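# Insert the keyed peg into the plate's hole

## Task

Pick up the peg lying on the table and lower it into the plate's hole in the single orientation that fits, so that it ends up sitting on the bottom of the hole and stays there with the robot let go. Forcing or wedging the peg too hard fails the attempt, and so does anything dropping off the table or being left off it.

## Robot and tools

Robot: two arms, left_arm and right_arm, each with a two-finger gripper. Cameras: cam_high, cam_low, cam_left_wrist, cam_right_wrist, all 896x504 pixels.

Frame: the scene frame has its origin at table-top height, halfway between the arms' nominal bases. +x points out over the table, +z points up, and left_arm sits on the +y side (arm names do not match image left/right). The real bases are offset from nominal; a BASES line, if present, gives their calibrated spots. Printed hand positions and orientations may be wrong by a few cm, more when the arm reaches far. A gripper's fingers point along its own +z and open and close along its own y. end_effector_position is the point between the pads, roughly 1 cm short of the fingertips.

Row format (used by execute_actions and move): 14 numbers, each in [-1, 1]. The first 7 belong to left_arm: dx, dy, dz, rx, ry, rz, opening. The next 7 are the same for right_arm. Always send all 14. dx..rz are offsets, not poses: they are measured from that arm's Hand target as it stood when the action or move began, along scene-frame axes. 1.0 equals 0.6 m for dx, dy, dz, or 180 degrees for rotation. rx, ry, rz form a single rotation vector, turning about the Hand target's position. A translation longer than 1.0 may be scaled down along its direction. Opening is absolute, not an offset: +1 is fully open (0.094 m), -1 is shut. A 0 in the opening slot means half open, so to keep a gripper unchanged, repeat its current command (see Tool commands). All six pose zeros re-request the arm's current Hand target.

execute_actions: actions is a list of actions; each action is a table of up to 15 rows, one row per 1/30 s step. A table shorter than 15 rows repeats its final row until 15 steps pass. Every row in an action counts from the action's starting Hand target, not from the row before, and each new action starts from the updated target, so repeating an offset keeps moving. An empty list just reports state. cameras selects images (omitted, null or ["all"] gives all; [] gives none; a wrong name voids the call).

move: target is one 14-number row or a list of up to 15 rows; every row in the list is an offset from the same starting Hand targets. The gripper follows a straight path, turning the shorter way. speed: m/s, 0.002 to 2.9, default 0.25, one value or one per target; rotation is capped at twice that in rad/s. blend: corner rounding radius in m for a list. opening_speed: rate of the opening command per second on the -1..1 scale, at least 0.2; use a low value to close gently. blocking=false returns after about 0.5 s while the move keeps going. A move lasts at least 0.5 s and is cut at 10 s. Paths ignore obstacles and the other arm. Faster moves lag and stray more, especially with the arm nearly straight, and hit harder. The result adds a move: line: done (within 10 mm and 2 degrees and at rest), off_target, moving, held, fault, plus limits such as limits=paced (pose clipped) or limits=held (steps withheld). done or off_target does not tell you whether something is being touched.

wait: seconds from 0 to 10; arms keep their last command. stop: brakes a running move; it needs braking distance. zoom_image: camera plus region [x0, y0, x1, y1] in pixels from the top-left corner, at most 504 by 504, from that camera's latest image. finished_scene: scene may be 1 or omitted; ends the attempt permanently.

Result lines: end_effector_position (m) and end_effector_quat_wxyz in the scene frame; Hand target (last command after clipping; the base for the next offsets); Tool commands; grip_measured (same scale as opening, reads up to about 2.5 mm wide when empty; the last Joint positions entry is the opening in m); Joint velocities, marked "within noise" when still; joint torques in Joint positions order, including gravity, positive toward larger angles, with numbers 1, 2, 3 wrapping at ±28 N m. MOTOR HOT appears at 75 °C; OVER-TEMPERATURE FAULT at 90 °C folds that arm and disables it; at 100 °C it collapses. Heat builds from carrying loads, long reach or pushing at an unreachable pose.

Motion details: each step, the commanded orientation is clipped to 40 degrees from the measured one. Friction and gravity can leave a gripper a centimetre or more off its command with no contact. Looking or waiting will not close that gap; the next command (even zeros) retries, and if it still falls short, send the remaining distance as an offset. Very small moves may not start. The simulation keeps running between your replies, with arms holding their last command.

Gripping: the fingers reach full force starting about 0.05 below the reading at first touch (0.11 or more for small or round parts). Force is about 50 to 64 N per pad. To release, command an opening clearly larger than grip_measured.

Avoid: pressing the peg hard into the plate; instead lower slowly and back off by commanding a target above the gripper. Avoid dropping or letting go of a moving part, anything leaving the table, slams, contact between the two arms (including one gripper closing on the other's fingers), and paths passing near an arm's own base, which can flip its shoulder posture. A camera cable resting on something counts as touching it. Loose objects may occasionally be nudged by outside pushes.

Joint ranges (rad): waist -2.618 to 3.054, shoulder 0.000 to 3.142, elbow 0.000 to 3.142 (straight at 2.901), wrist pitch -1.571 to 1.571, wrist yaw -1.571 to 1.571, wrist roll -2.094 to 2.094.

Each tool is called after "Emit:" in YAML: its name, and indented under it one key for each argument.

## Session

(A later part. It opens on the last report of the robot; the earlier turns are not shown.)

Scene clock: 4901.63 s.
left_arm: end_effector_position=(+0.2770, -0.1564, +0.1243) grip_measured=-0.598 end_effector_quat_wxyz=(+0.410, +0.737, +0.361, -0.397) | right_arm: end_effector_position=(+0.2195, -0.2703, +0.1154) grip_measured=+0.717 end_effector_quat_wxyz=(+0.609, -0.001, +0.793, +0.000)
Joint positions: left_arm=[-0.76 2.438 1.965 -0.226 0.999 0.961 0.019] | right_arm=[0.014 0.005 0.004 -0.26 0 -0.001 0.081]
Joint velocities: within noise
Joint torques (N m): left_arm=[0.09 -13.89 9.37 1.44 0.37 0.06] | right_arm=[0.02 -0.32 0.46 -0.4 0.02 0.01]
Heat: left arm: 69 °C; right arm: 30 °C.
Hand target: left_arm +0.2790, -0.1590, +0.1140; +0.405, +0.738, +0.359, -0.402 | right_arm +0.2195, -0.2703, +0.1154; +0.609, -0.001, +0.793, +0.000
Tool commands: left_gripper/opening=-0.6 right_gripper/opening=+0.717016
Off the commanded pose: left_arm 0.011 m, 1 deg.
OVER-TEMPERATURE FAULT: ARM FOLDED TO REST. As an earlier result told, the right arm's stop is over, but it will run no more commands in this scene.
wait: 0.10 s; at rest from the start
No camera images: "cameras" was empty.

Emit:
move:
  target: [-0.0368,-0.0785,-0.0077,0,0,0,0.1,0,0,0,0,0,0,0.45]
  speed: 0.1
  cameras: ["cam_left_wrist","cam_low"]

Emit:
zoom_image:
  camera: "cam_low"
  region: [340, 110, 480, 250]

Scene clock: 4937.10 s.
left_arm: end_effector_position=(+0.2539, -0.2040, +0.1231) grip_measured=+0.098 end_effector_quat_wxyz=(+0.415, +0.739, +0.354, -0.396) | right_arm: end_effector_position=(+0.2195, -0.2703, +0.1154) grip_measured=+0.717 end_effector_quat_wxyz=(+0.609, -0.001, +0.793, +0.000)
Joint positions: left_arm=[-0.852 2.518 2.086 -0.179 0.931 0.874 0.052] | right_arm=[0.014 0.005 0.004 -0.26 0 -0.001 0.081]
Joint velocities: within noise
Joint torques (N m): left_arm=[0.25 -14.19 9.59 1.53 0.31 -0.05] | right_arm=[0.02 -0.32 0.46 -0.4 0.02 0]
Heat: left arm: 70 °C; right arm: 30 °C.
Hand target: left_arm +0.2571, -0.2061, +0.1094; +0.405, +0.738, +0.360, -0.402 | right_arm +0.2195, -0.2703, +0.1154; +0.609, -0.001, +0.793, +0.000
Tool commands: left_gripper/opening=+0.1 right_gripper/opening=+0.717016
Off the commanded pose: left_arm 0.014 m, 1 deg.
OVER-TEMPERATURE FAULT: ARM FOLDED TO REST. As an earlier result told, the right arm's stop is over, but it will run no more commands in this scene. The right arm ran none of this call's commands.
move: fault (right_arm), off_target (left_arm)
Images, in order (width x height): cam_low 896x504, cam_left_wrist 896x504.

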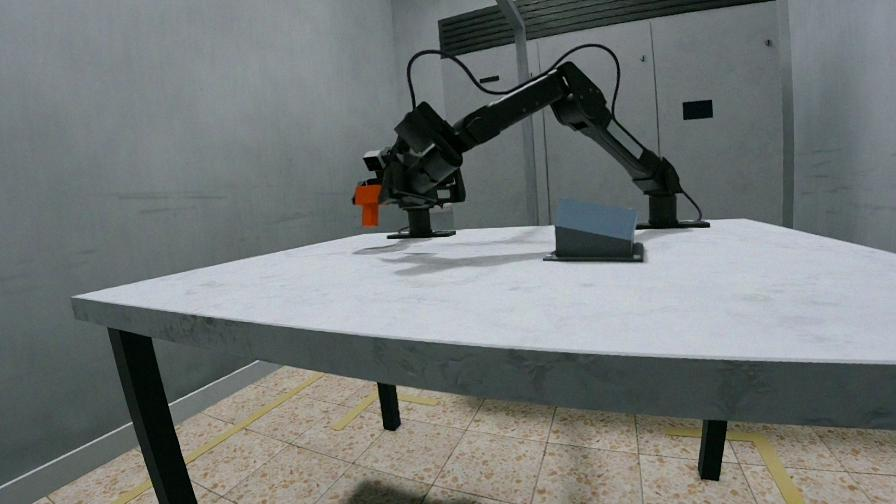

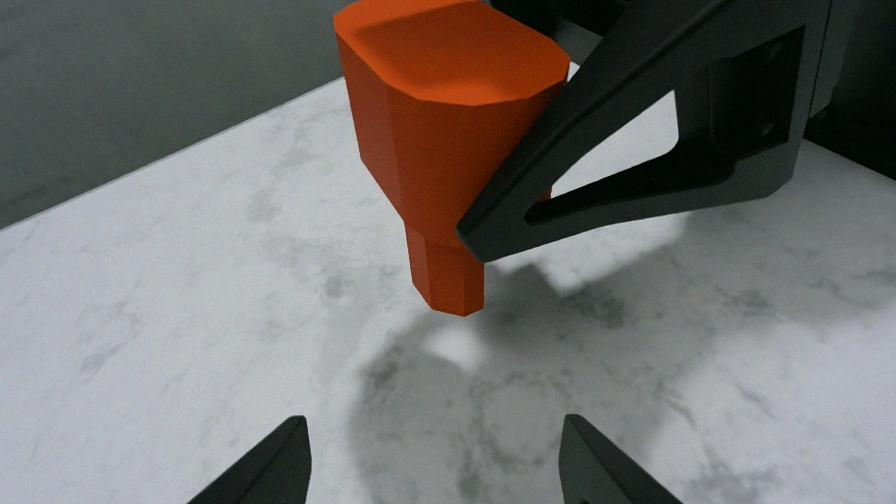

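Scaled by 3.600 from the camera's 896x504 image, which has a finer 1280x720 frame.

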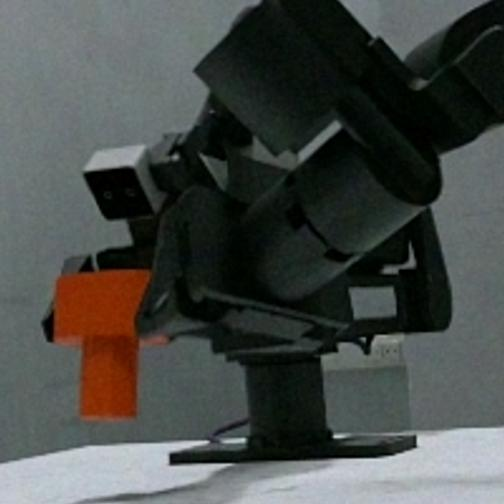

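Emit:
zoom_image:
  camera: "cam_low"
  region: [350, 170, 440, 240]

Emit:
zoom_image:
  camera: "cam_left_wrist"
  region: [280, 200, 600, 500]

Scaled by 5.600 from the camera's 896x504 image, which has a finer 1280x720 frame.

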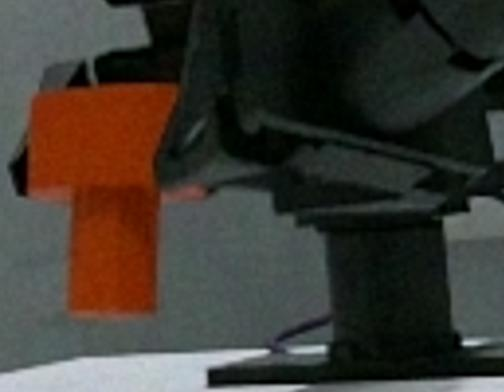

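Scaled by 1.575 from the camera's 896x504 image, which has a finer 1280x720 frame.

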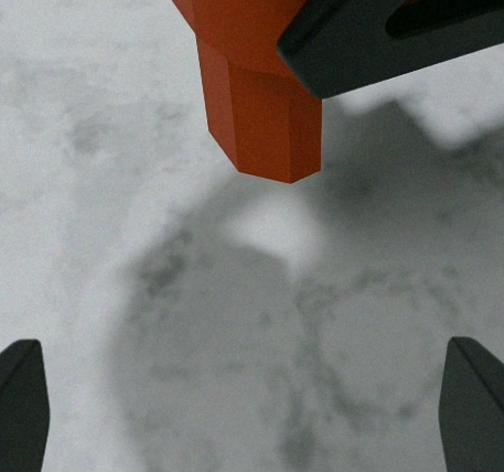

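Emit:
move:
  target: [-0.0283,-0.0663,-0.0217,0,0,0,0.1,0,0,0,0,0,0,0.45]
  speed: 0.08
  cameras: ["cam_left_wrist","cam_low"]

Emit:
zoom_image:
  camera: "cam_left_wrist"
  region: [280, 200, 600, 500]

Emit:
zoom_image:
  camera: "cam_low"
  region: [350, 170, 440, 240]

Scene clock: 4991.10 s.
left_arm: end_effector_position=(+0.2400, -0.2443, +0.1141) grip_measured=+0.098 end_effector_quat_wxyz=(+0.421, +0.737, +0.351, -0.395) | right_arm: end_effector_position=(+0.2195, -0.2703, +0.1154) grip_measured=+0.717 end_effector_quat_wxyz=(+0.609, -0.001, +0.793, +0.000)
Joint positions: left_arm=[-0.917 2.638 2.254 -0.162 0.875 0.809 0.052] | right_arm=[0.014 0.005 0.004 -0.26 0 -0.001 0.081]
Joint velocities: within noise
Joint torques (N m): left_arm=[-0.01 -14.91 9.73 1.5 0.28 -0.04] | right_arm=[0.02 -0.34 0.46 -0.4 0.01 0]
Heat: left arm: 67 °C; right arm: 29 °C.
Hand target: left_arm +0.2400, -0.2459, +0.0963; +0.405, +0.738, +0.360, -0.402 | right_arm +0.2195, -0.2703, +0.1154; +0.609, -0.001, +0.793, +0.000
Tool commands: left_gripper/opening=+0.1 right_gripper/opening=+0.717017
Off the commanded pose: left_arm 0.018 m, 2 deg.
OVER-TEMPERATURE FAULT: ARM FOLDED TO REST. As an earlier result told, the right arm's stop is over, but it will run no more commands in this scene. The right arm ran none of this call's commands.
move: fault (right_arm), off_target (left_arm)
Images, in order (width x height): cam_low 896x504, cam_left_wrist 896x504.

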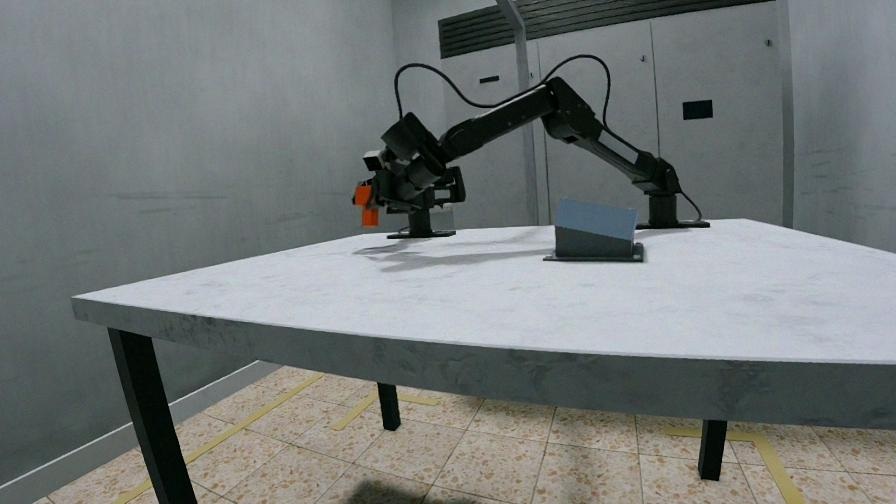

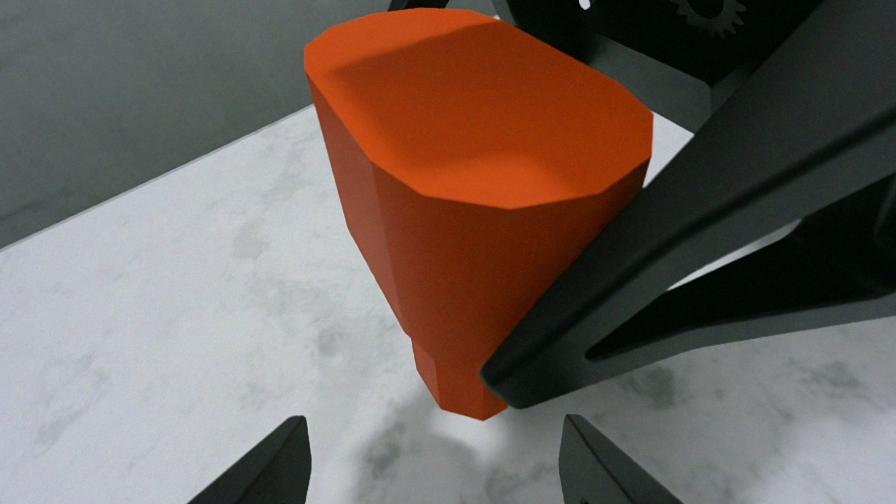

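Scaled by 1.575 from the camera's 896x504 image, which has a finer 1280x720 frame.

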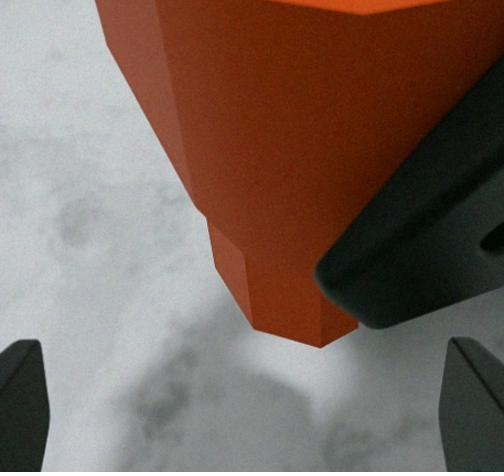

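Scaled by 5.600 from the camera's 896x504 image, which has a finer 1280x720 frame.

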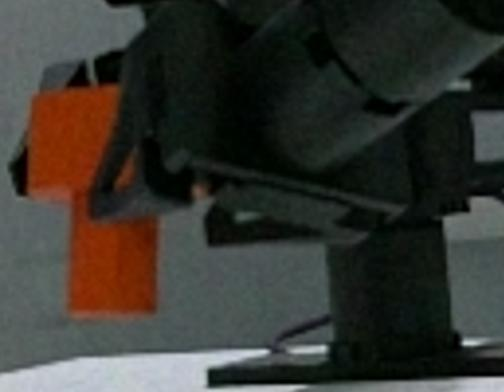

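Emit:
move:
  target: [-0.017,-0.0258,-0.0022,0,0,0,0.1,0,0,0,0,0,0,0.45]
  speed: 0.06
  cameras: ["cam_left_wrist","cam_low"]

Emit:
zoom_image:
  camera: "cam_left_wrist"
  region: [280, 220, 640, 504]

Emit:
zoom_image:
  camera: "cam_low"
  region: [350, 170, 440, 240]

Scene clock: 5124.87 s.
left_arm: end_effector_position=(+0.2334, -0.2580, +0.1120) grip_measured=+0.098 end_effector_quat_wxyz=(+0.421, +0.736, +0.354, -0.394) | right_arm: end_effector_position=(+0.2195, -0.2704, +0.1154) grip_measured=+0.717 end_effector_quat_wxyz=(+0.609, -0.001, +0.793, +0.000)
Joint positions: left_arm=[-0.942 2.679 2.323 -0.173 0.849 0.784 0.052] | right_arm=[0.014 0.005 0.004 -0.26 0.001 -0.001 0.081]
Joint velocities: within noise
Joint torques (N m): left_arm=[-0.4 -15.17 9.88 1.52 0.27 -0.06] | right_arm=[0.02 -0.34 0.46 -0.4 0.02 0]
Heat: left arm: 67 °C; right arm: 29 °C.
Hand target: left_arm +0.2298, -0.2613, +0.0949; +0.405, +0.738, +0.360, -0.402 | right_arm +0.2195, -0.2704, +0.1154; +0.609, -0.001, +0.793, +0.000
Tool commands: left_gripper/opening=+0.1 right_gripper/opening=+0.717018
Off the commanded pose: left_arm 0.018 m, 2 deg.
OVER-TEMPERATURE FAULT: ARM FOLDED TO REST. As an earlier result told, the right arm's stop is over, but it will run no more commands in this scene. The right arm ran none of this call's commands.
move: fault (right_arm), off_target (left_arm)
Images, in order (width x height): cam_low 896x504, cam_left_wrist 896x504.

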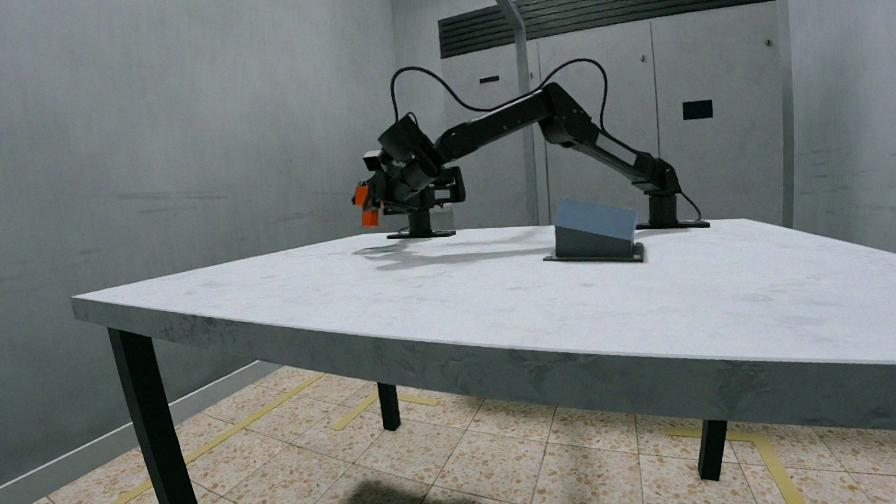

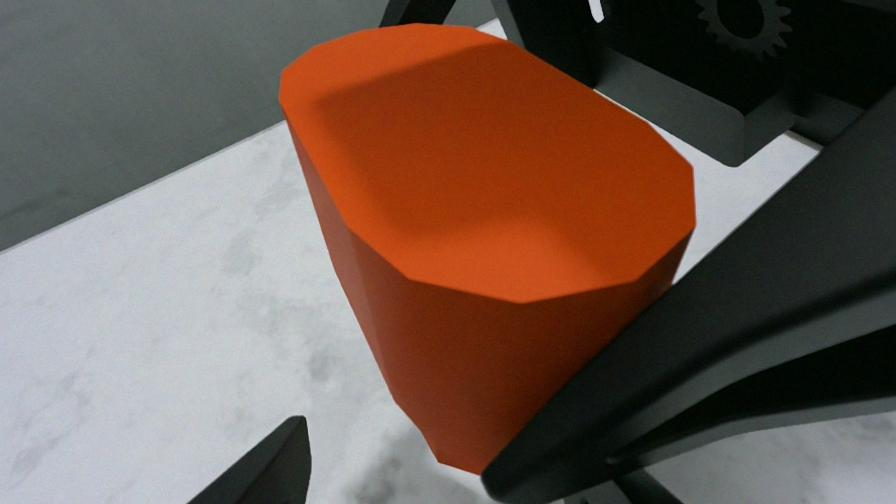

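Scaled by 1.400 from the camera's 896x504 image, which has a finer 1280x720 frame.

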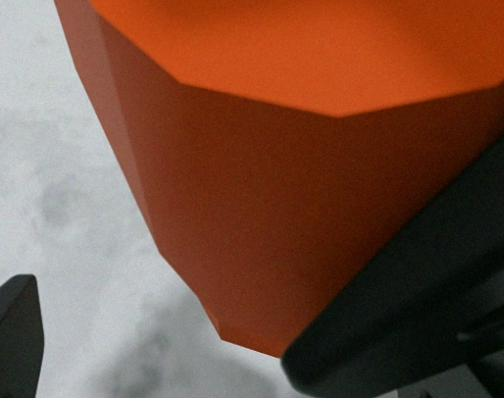

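Scaled by 5.600 from the camera's 896x504 image, which has a finer 1280x720 frame.

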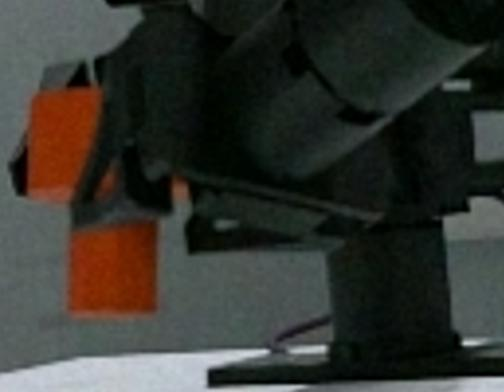

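Emit:
move:
  target: [-0.0105,-0.022,-0.0175,0,0,0,0.1,0,0,0,0,0,0,0.45]
  speed: 0.05
  cameras: ["cam_left_wrist","cam_low"]

Emit:
zoom_image:
  camera: "cam_left_wrist"
  region: [280, 220, 640, 504]

Emit:
zoom_image:
  camera: "cam_low"
  region: [350, 170, 440, 240]

Scene clock: 5211.80 s.
left_arm: end_effector_position=(+0.2279, -0.2708, +0.0996) grip_measured=+0.098 end_effector_quat_wxyz=(+0.419, +0.736, +0.357, -0.395) | right_arm: end_effector_position=(+0.2195, -0.2705, +0.1154) grip_measured=+0.717 end_effector_quat_wxyz=(+0.609, -0.001, +0.793, +0.000)
Joint positions: left_arm=[-0.963 2.743 2.4 -0.181 0.829 0.766 0.052] | right_arm=[0.014 0.005 0.004 -0.26 0.001 -0.001 0.081]
Joint velocities: within noise
Joint torques (N m): left_arm=[-0.5 -15.57 10.04 1.59 0.25 -0.07] | right_arm=[0.02 -0.32 0.46 -0.39 0.01 0]
Heat: left arm: 87 °C; right arm: 29 °C. Fold the left arm in close to its base, or ease its load, before you think long.
Hand target: left_arm +0.2235, -0.2745, +0.0843; +0.405, +0.738, +0.360, -0.402 | right_arm +0.2195, -0.2705, +0.1154; +0.609, -0.001, +0.793, +0.000
Tool commands: left_gripper/opening=+0.1 right_gripper/opening=+0.717019
Off the commanded pose: left_arm 0.016 m, 2 deg.
OVER-TEMPERATURE FAULT: ARM FOLDED TO REST. As an earlier result told, the right arm's stop is over, but it will run no more commands in this scene. The right arm ran none of this call's commands.
MOTOR HOT: joint 2 (shoulder) of the left arm reports 87 °C; the controller's stop level is 90 °C. To cool a motor, set the load down, stop pushing, or move to a pose that needs little force.
move: fault (right_arm), off_target (left_arm)
Images, in order (width x height): cam_low 896x504, cam_left_wrist 896x504.

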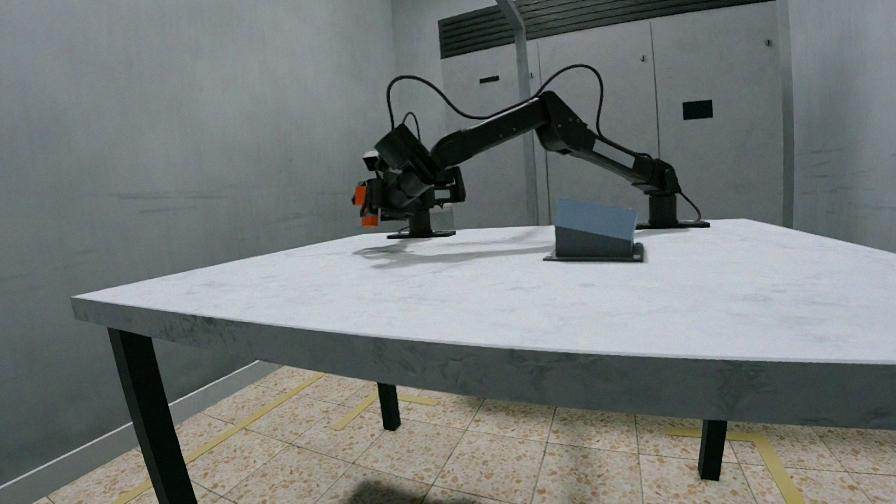

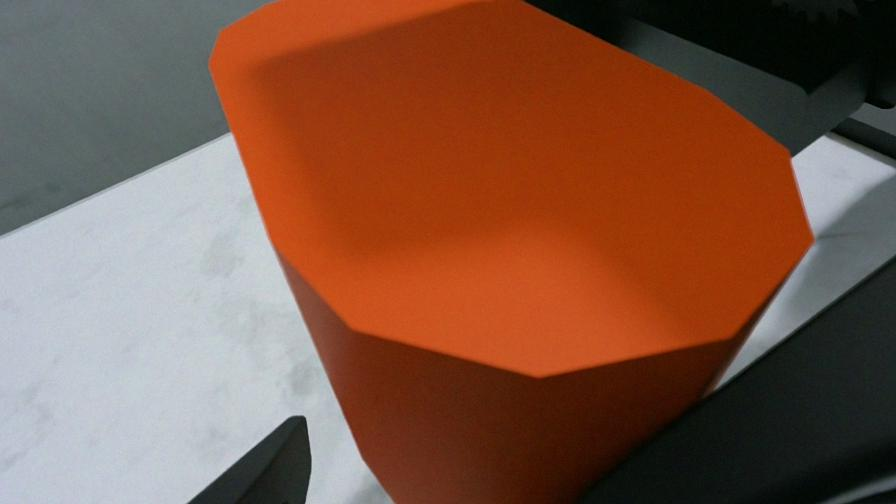

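Scaled by 1.400 from the camera's 896x504 image, which has a finer 1280x720 frame.

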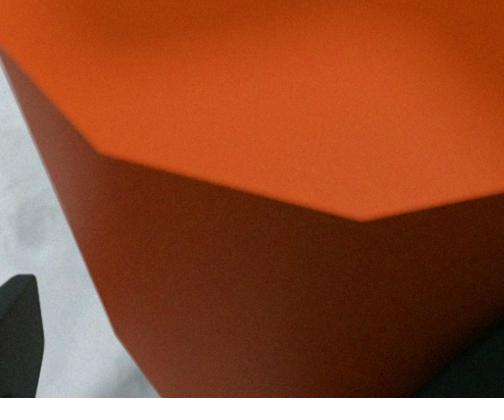

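Scaled by 5.600 from the camera's 896x504 image, which has a finer 1280x720 frame.

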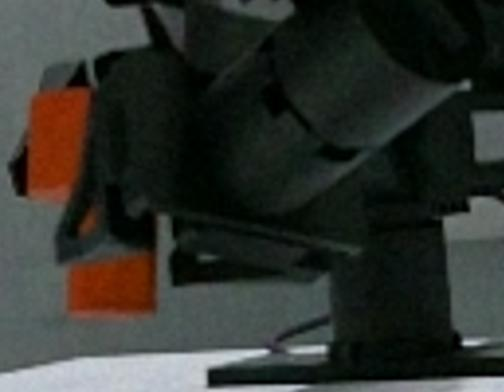

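Emit:
move:
  target:
    - [0.05,0.15,0.057,0,0,0,0.1,0,0,0,0,0,0,0.45]
    - [0.1275,0.4575,0.226,0,0,0.14,0.1,0,0,0,0,0,0,0.45]
    - [0.061,0.79,0.326,0,0,0.3167,0.1,0,0,0,0,0,0,0.45]
  speed: [0.2,0.4,0.4]
  blend: [0.03,0.05,0]
  cameras: ["cam_high","cam_low"]

Scene clock: 5231.20 s.
left_arm: end_effector_position=(+0.2629, +0.1976, +0.2898) grip_measured=+0.099 end_effector_quat_wxyz=(+0.559, +0.478, +0.660, -0.153) | right_arm: end_effector_position=(+0.2195, -0.2705, +0.1154) grip_measured=+0.717 end_effector_quat_wxyz=(+0.609, -0.001, +0.793, +0.000)
Joint positions: left_arm=[-0.167 1.063 0.935 -0.303 0.669 0.638 0.052] | right_arm=[0.014 0.005 0.004 -0.26 0.001 -0.001 0.081]
Joint velocities: within noise
Joint torques (N m): left_arm=[0.59 -3.43 6.24 1.66 0.21 0] | right_arm=[0.02 -0.32 0.46 -0.39 0.02 0]
Heat: left arm: 79 °C; right arm: 29 °C. Fold the left arm in close to its base, or ease its load, before you think long.
Hand target: left_arm +0.2601, +0.1996, +0.2799; +0.548, +0.477, +0.668, -0.160 | right_arm +0.2195, -0.2705, +0.1154; +0.609, -0.001, +0.793, +0.000
Tool commands: left_gripper/opening=+0.1 right_gripper/opening=+0.717023
Off the commanded pose: left_arm 0.010 m, 2 deg.
OVER-TEMPERATURE FAULT: ARM FOLDED TO REST. As an earlier result told, the right arm's stop is over, but it will run no more commands in this scene. The right arm ran none of this call's commands.
MOTOR HOT: still on. Joint 2 (shoulder) of the left arm reports 79 °C.
move: fault (right_arm)
Images, in order (width x height): cam_high 896x504, cam_low 896x504.

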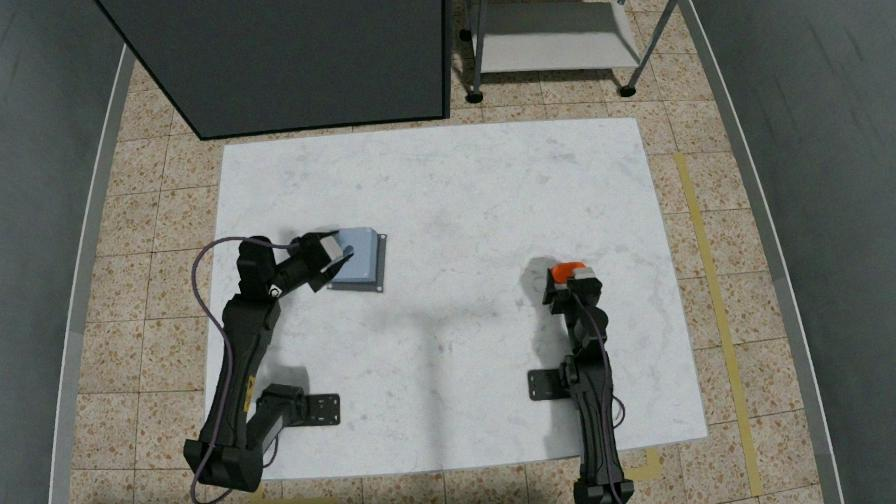

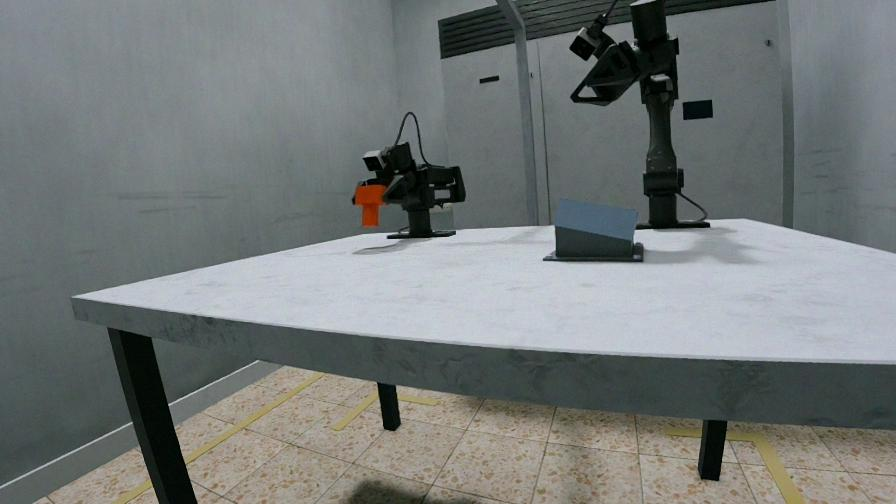

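Emit:
wait:
  seconds: 0.1
  cameras: []

Scene clock: 5611.80 s.
left_arm: end_effector_position=(+0.2629, +0.1976, +0.2896) grip_measured=+0.099 end_effector_quat_wxyz=(+0.559, +0.478, +0.660, -0.153) | right_arm: end_effector_position=(+0.2195, -0.2705, +0.1154) grip_measured=+0.717 end_effector_quat_wxyz=(+0.609, -0.001, +0.793, +0.000)
Joint positions: left_arm=[-0.167 1.063 0.935 -0.304 0.669 0.638 0.052] | right_arm=[0.014 0.005 0.004 -0.26 0.001 -0.001 0.081]
Joint velocities: within noise
Joint torques (N m): left_arm=[0.61 -3.41 6.22 1.65 0.21 -0.01] | right_arm=[0.02 -0.32 0.46 -0.4 0.02 0]
Heat: left arm: 43 °C; right arm: 29 °C.
Hand target: left_arm +0.2601, +0.1996, +0.2800; +0.548, +0.477, +0.668, -0.160 | right_arm +0.2195, -0.2705, +0.1154; +0.609, -0.001, +0.793, +0.000
Tool commands: left_gripper/opening=+0.1 right_gripper/opening=+0.717023
Off the commanded pose: left_arm 0.010 m, 2 deg.
OVER-TEMPERATURE FAULT: ARM FOLDED TO REST. As an earlier result told, the right arm's stop is over, but it will run no more commands in this scene.
MOTOR HOT: cleared for the motors of the left arm.
wait: 0.10 s; at rest from the start
No camera images: "cameras" was empty.

Emit:
move:
  target:
    - [0.0665,-0.3327,-0.1,0,0,-0.1767,0.1,0,0,0,0,0,0,0.45]
    - [0.0317,-0.5977,-0.2767,0,0,-0.3167,0.1,0,0,0,0,0,0,0.45]
    - [-0.0335,-0.7425,-0.3062,0,0,-0.3167,0.1,0,0,0,0,0,0,0.45]
  speed: [0.3,0.25,0.1]
  blend: [0.04,0.02,0]
  cameras: ["cam_left_wrist"]

Scene clock: 5635.93 s.
left_arm: end_effector_position=(+0.2400, -0.2443, +0.1151) grip_measured=+0.099 end_effector_quat_wxyz=(+0.422, +0.737, +0.351, -0.395) | right_arm: end_effector_position=(+0.2195, -0.2705, +0.1154) grip_measured=+0.717 end_effector_quat_wxyz=(+0.609, -0.001, +0.793, +0.000)
Joint positions: left_arm=[-0.917 2.636 2.252 -0.159 0.875 0.808 0.052] | right_arm=[0.014 0.005 0.004 -0.26 0.001 -0.001 0.081]
Joint velocities: within noise
Joint torques (N m): left_arm=[-0.01 -14.78 9.76 1.48 0.28 -0.04] | right_arm=[0.02 -0.32 0.46 -0.39 0.02 0]
Heat: left arm: 45 °C; right arm: 29 °C.
Hand target: left_arm +0.2399, -0.2460, +0.0962; +0.405, +0.738, +0.360, -0.402 | right_arm +0.2195, -0.2705, +0.1154; +0.609, -0.001, +0.793, +0.000
Tool commands: left_gripper/opening=+0.1 right_gripper/opening=+0.717023
Off the commanded pose: left_arm 0.019 m, 2 deg.
OVER-TEMPERATURE FAULT: ARM FOLDED TO REST. As an earlier result told, the right arm's stop is over, but it will run no more commands in this scene. The right arm ran none of this call's commands.
move: fault (right_arm), off_target (left_arm)
Images, in order (width x height): cam_left_wrist 896x504.

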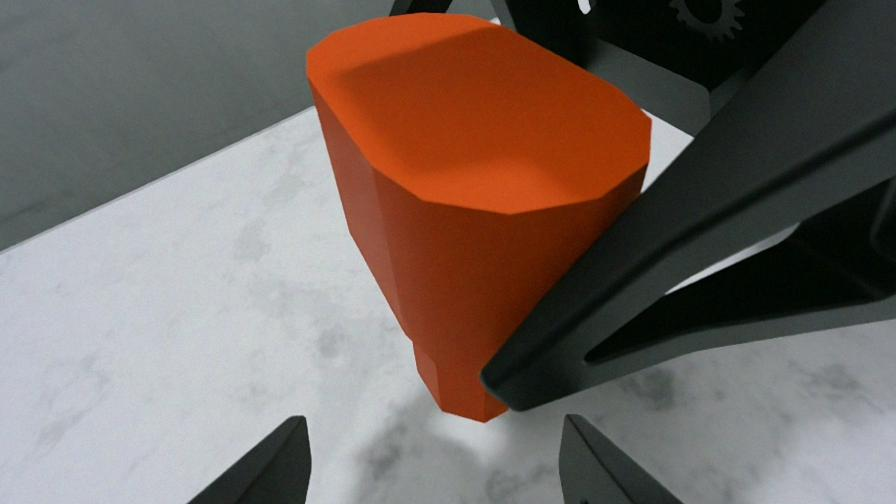

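Emit:
move:
  target:
    - [-0.0275,-0.0477,-0.02,0,0,0,0.1,0,0,0,0,0,0,0.45]
    - [-0.0345,-0.0625,-0.0297,0,0,0,0.1,0,0,0,0,0,0,0.45]
  speed: [0.06,0.04]
  blend: [0.005,0]
  cameras: ["cam_left_wrist","cam_low"]

Emit:
zoom_image:
  camera: "cam_low"
  region: [350, 170, 440, 240]

Scene clock: 5643.83 s.
left_arm: end_effector_position=(+0.2259, -0.2788, +0.0941) grip_measured=+0.099 end_effector_quat_wxyz=(+0.419, +0.735, +0.358, -0.394) | right_arm: end_effector_position=(+0.2195, -0.2709, +0.1154) grip_measured=+0.717 end_effector_quat_wxyz=(+0.609, +0.000, +0.793, -0.001)
Joint positions: left_arm=[-0.974 2.788 2.465 -0.193 0.817 0.756 0.052] | right_arm=[0.014 0.005 0.004 -0.26 0.004 -0.001 0.081]
Joint velocities: within noise
Joint torques (N m): left_arm=[-0.76 -15.69 10.13 1.62 0.26 -0.08] | right_arm=[0.02 -0.32 0.46 -0.4 0.02 0]
Heat: left arm: 51 °C; right arm: 29 °C.
Hand target: left_arm +0.2192, -0.2834, +0.0783; +0.405, +0.738, +0.360, -0.402 | right_arm +0.2195, -0.2709, +0.1154; +0.609, +0.000, +0.793, -0.001
Tool commands: left_gripper/opening=+0.1 right_gripper/opening=+0.717041
Off the commanded pose: left_arm 0.018 m, 2 deg.
OVER-TEMPERATURE FAULT: ARM FOLDED TO REST. As an earlier result told, the right arm's stop is over, but it will run no more commands in this scene. The right arm ran none of this call's commands.
move: fault (right_arm), off_target (left_arm)
Images, in order (width x height): cam_low 896x504, cam_left_wrist 896x504.

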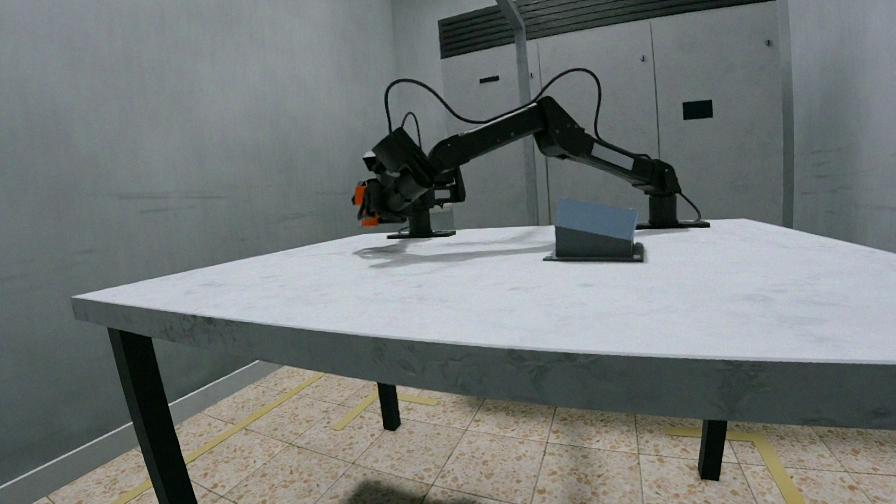

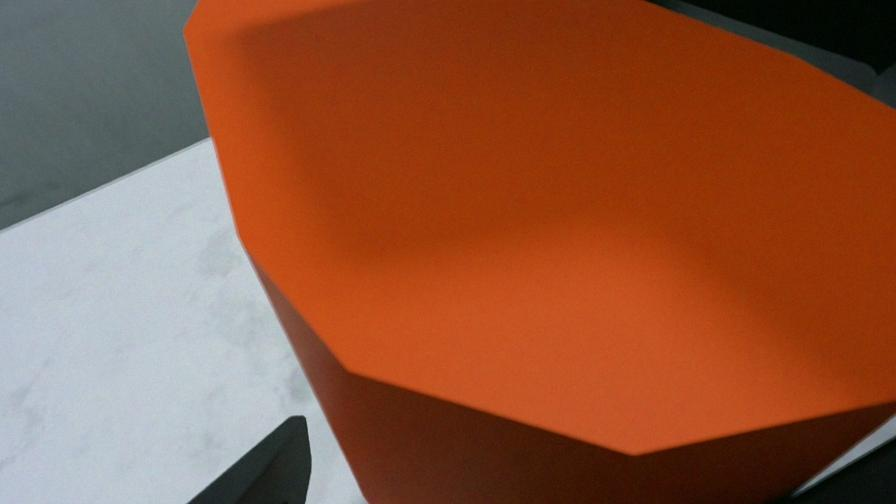

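Scaled by 5.600 from the camera's 896x504 image, which has a finer 1280x720 frame.

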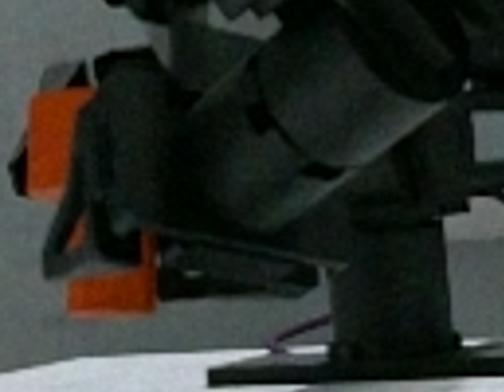

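Emit:
move:
  target: [0,0,0,0,0,0,-0.6,0,0,0,0,0,0,0.45]
  speed: 0.05
  opening_speed: 0.5
  cameras: ["cam_left_wrist","cam_low"]

Emit:
zoom_image:
  camera: "cam_low"
  region: [350, 170, 440, 240]

Scene clock: 5682.37 s.
left_arm: end_effector_position=(+0.2251, -0.2775, +0.0901) grip_measured=-0.472 end_effector_quat_wxyz=(+0.411, +0.736, +0.365, -0.396) | right_arm: end_effector_position=(+0.2195, -0.2719, +0.1154) grip_measured=+0.717 end_effector_quat_wxyz=(+0.609, +0.003, +0.793, -0.002)
Joint positions: left_arm=[-0.974 2.791 2.465 -0.209 0.817 0.75 0.025] | right_arm=[0.014 0.005 0.004 -0.26 0.009 0.003 0.081]
Joint velocities: within noise
Joint torques (N m): left_arm=[-0.76 -15.77 10.37 1.71 0.25 0] | right_arm=[0.02 -0.32 0.46 -0.4 0.02 0.01]
Heat: left arm: 56 °C; right arm: 29 °C.
Hand target: left_arm +0.2192, -0.2835, +0.0785; +0.405, +0.738, +0.360, -0.402 | right_arm +0.2195, -0.2719, +0.1154; +0.609, +0.003, +0.793, -0.002 (not the last commanded pose)
Tool commands: left_gripper/opening=-0.6 right_gripper/opening=+0.717036
Off the commanded pose: left_arm 0.014 m, 1 deg.
OVER-TEMPERATURE FAULT: ARM FOLDED TO REST. As an earlier result told, the right arm's stop is over, but it will run no more commands in this scene. The right arm ran none of this call's commands.
move: fault (right_arm), off_target (left_arm)
Images, in order (width x height): cam_low 896x504, cam_left_wrist 896x504.

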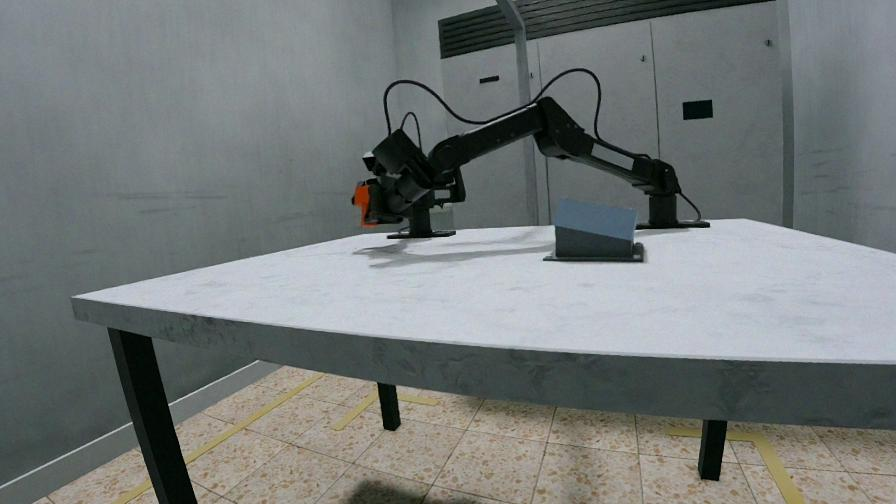

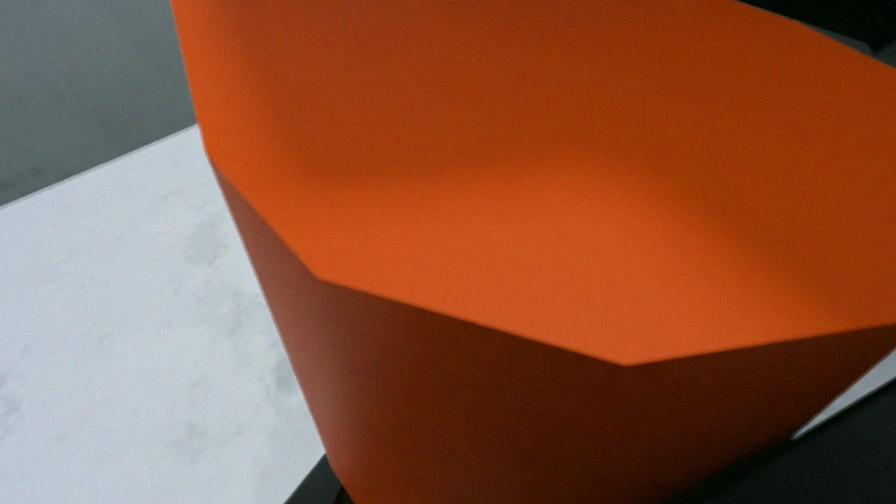

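Scaled by 5.600 from the camera's 896x504 image, which has a finer 1280x720 frame.

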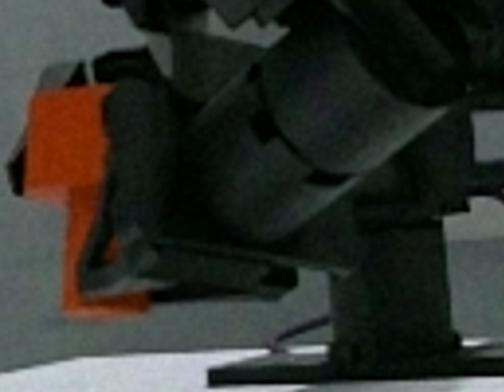

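Emit:
move:
  target: [0.0917,0.01,-0.0067,0,0,0,-0.6,0,0,0,0,0,0,0.45]
  speed: 0.06
  cameras: ["cam_left_wrist","cam_low","cam_high"]

Emit:
zoom_image:
  camera: "cam_low"
  region: [340, 160, 440, 240]

Scene clock: 5702.10 s.
left_arm: end_effector_position=(+0.2290, -0.2862, +0.0889) grip_measured=-0.474 end_effector_quat_wxyz=(+0.413, +0.734, +0.345, -0.415) | right_arm: end_effector_position=(+0.2192, -0.2813, +0.1155) grip_measured=+0.717 end_effector_quat_wxyz=(+0.609, +0.015, +0.793, -0.026)
Joint positions: left_arm=[-0.967 2.99 2.833 -0.357 0.875 0.752 0.025] | right_arm=[0.014 0.005 0.004 -0.26 0.062 -0.008 0.081]
Joint velocities: within noise
Joint torques (N m): left_arm=[4.38 -15.9 10.07 1.91 0.01 -0.09] | right_arm=[0.02 -0.32 0.44 -0.4 0.02 0]
Heat: left arm: 65 °C; right arm: 29 °C.
Hand target: left_arm +0.2742, -0.2775, +0.0744; +0.405, +0.738, +0.360, -0.402 | right_arm +0.2192, -0.2813, +0.1155; +0.609, +0.015, +0.793, -0.026 (not the last commanded pose)
Tool commands: left_gripper/opening=-0.6 right_gripper/opening=+0.717056
Off the commanded pose: left_arm 0.048 m, 2 deg.
OVER-TEMPERATURE FAULT: ARM FOLDED TO REST. As an earlier result told, the right arm's stop is over, but it will run no more commands in this scene. The right arm ran none of this call's commands.
elbow stopped short (left arm): the move would have taken joint 3 (elbow) straighter than the controller allows.
move: fault (right_arm), off_target (left_arm)
Images, in order (width x height): cam_high 896x504, cam_low 896x504, cam_left_wrist 896x504.

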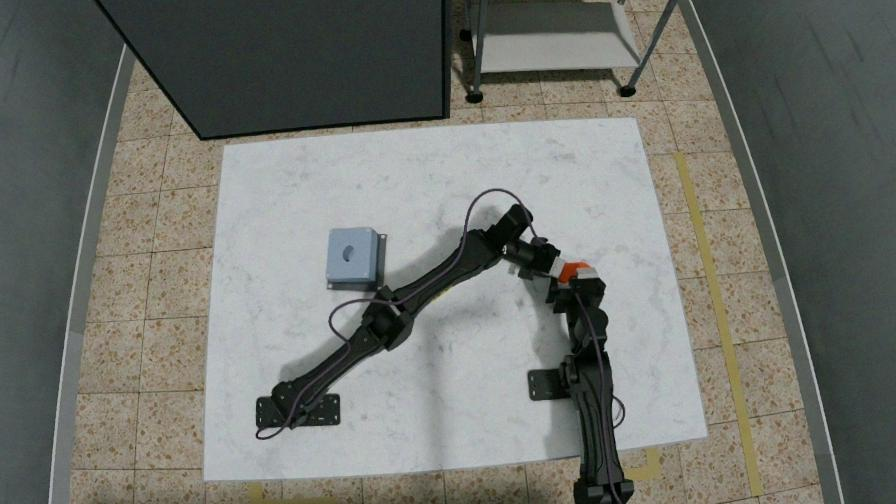

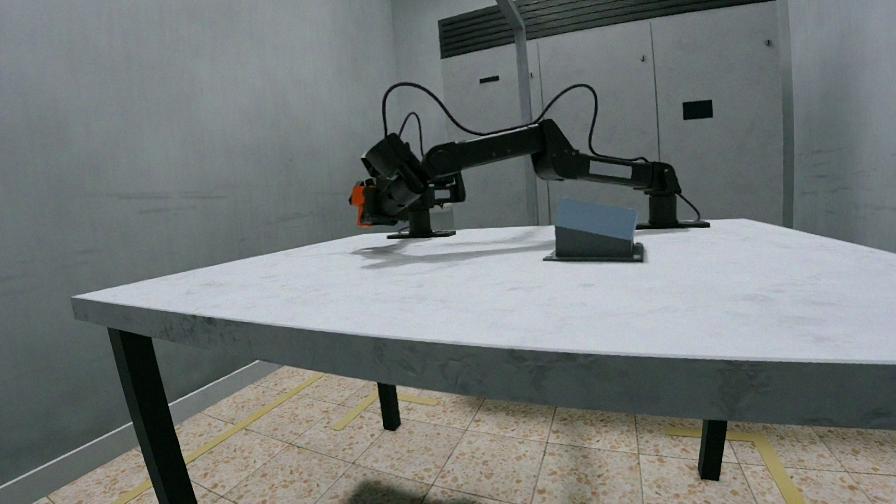

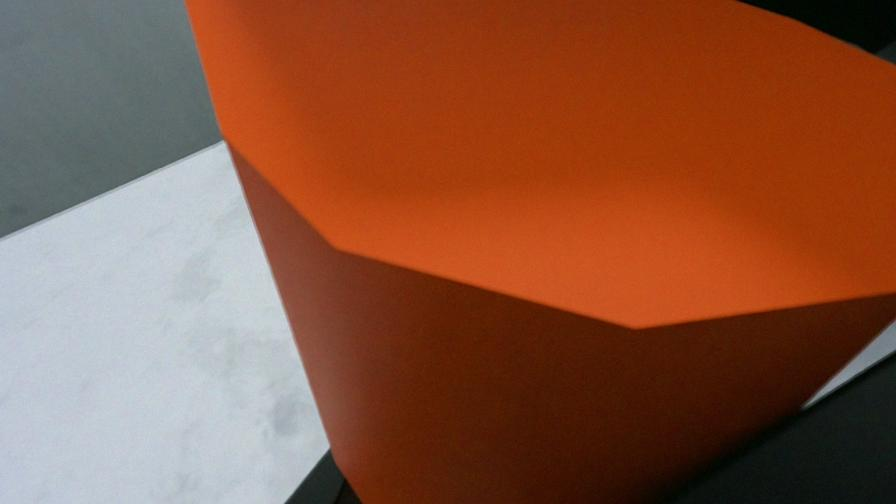

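Scaled by 5.040 from the camera's 896x504 image, which has a finer 1280x720 frame.

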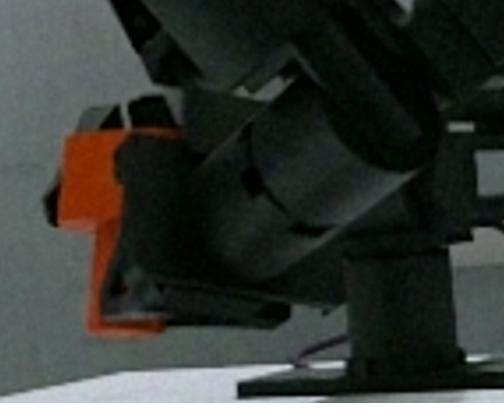

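Emit:
move:
  target: [0.0273,0.0435,-0.034,0,0,0,-0.6,0,0,0,0,0,0,0.45]
  speed: 0.08
  cameras: ["cam_left_wrist","cam_low"]

Emit:
zoom_image:
  camera: "cam_low"
  region: [340, 160, 440, 240]

Scene clock: 5779.43 s.
left_arm: end_effector_position=(+0.2371, -0.2747, +0.0895) grip_measured=-0.478 end_effector_quat_wxyz=(+0.423, +0.742, +0.307, -0.420) | right_arm: end_effector_position=(+0.2195, -0.2753, +0.1154) grip_measured=+0.718 end_effector_quat_wxyz=(+0.609, +0.025, +0.793, +0.001)
Joint positions: left_arm=[-0.936 2.997 2.834 -0.356 0.948 0.831 0.025] | right_arm=[0.018 0.005 0.004 -0.26 0.034 0.042 0.081]
Joint velocities: within noise
Joint torques (N m): left_arm=[5.86 -15.28 8.9 1.34 -0.01 -0.02] | right_arm=[-0.05 -0.31 0.46 -0.4 0.01 0.01]
Heat: left arm: 64 °C; right arm: 29 °C.
Hand target: left_arm +0.2906, -0.2514, +0.0539; +0.405, +0.738, +0.360, -0.402 | right_arm +0.2195, -0.2753, +0.1154; +0.609, +0.024, +0.793, +0.001 (not the last commanded pose)
Tool commands: left_gripper/opening=-0.6 right_gripper/opening=+0.717822
Off the commanded pose: left_arm 0.068 m, 7 deg.
OVER-TEMPERATURE FAULT: ARM FOLDED TO REST. As an earlier result told, the right arm's stop is over, but it will run no more commands in this scene. The right arm ran none of this call's commands.
move: fault (right_arm), off_target (left_arm)
Images, in order (width x height): cam_low 896x504, cam_left_wrist 896x504.

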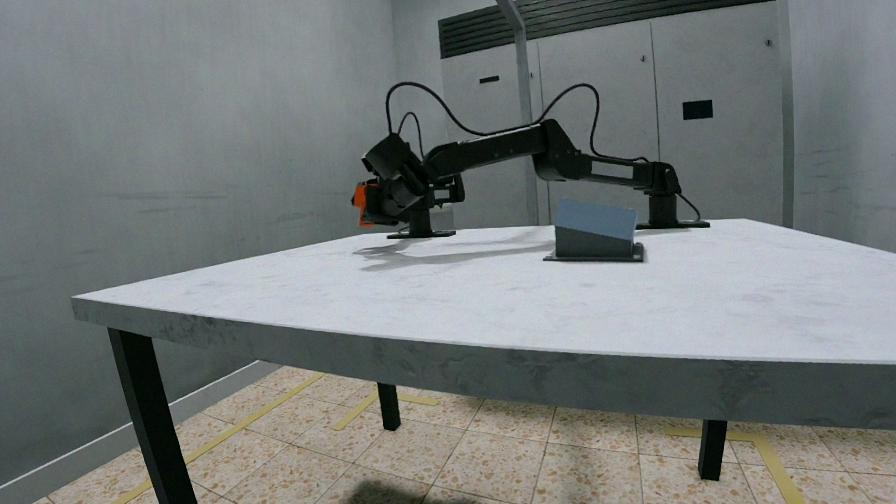

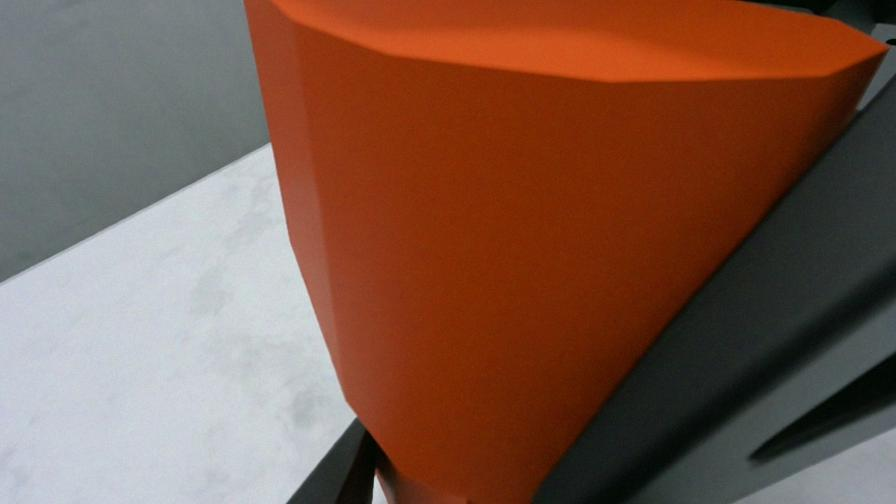

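Scaled by 5.040 from the camera's 896x504 image, which has a finer 1280x720 frame.

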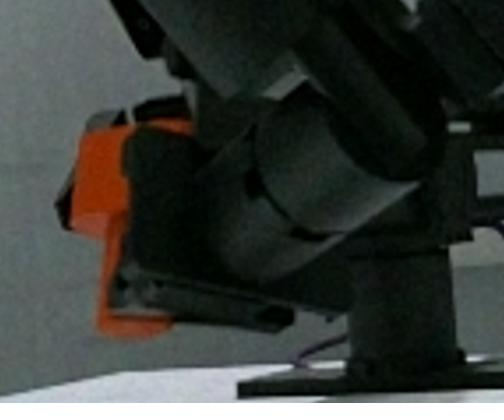

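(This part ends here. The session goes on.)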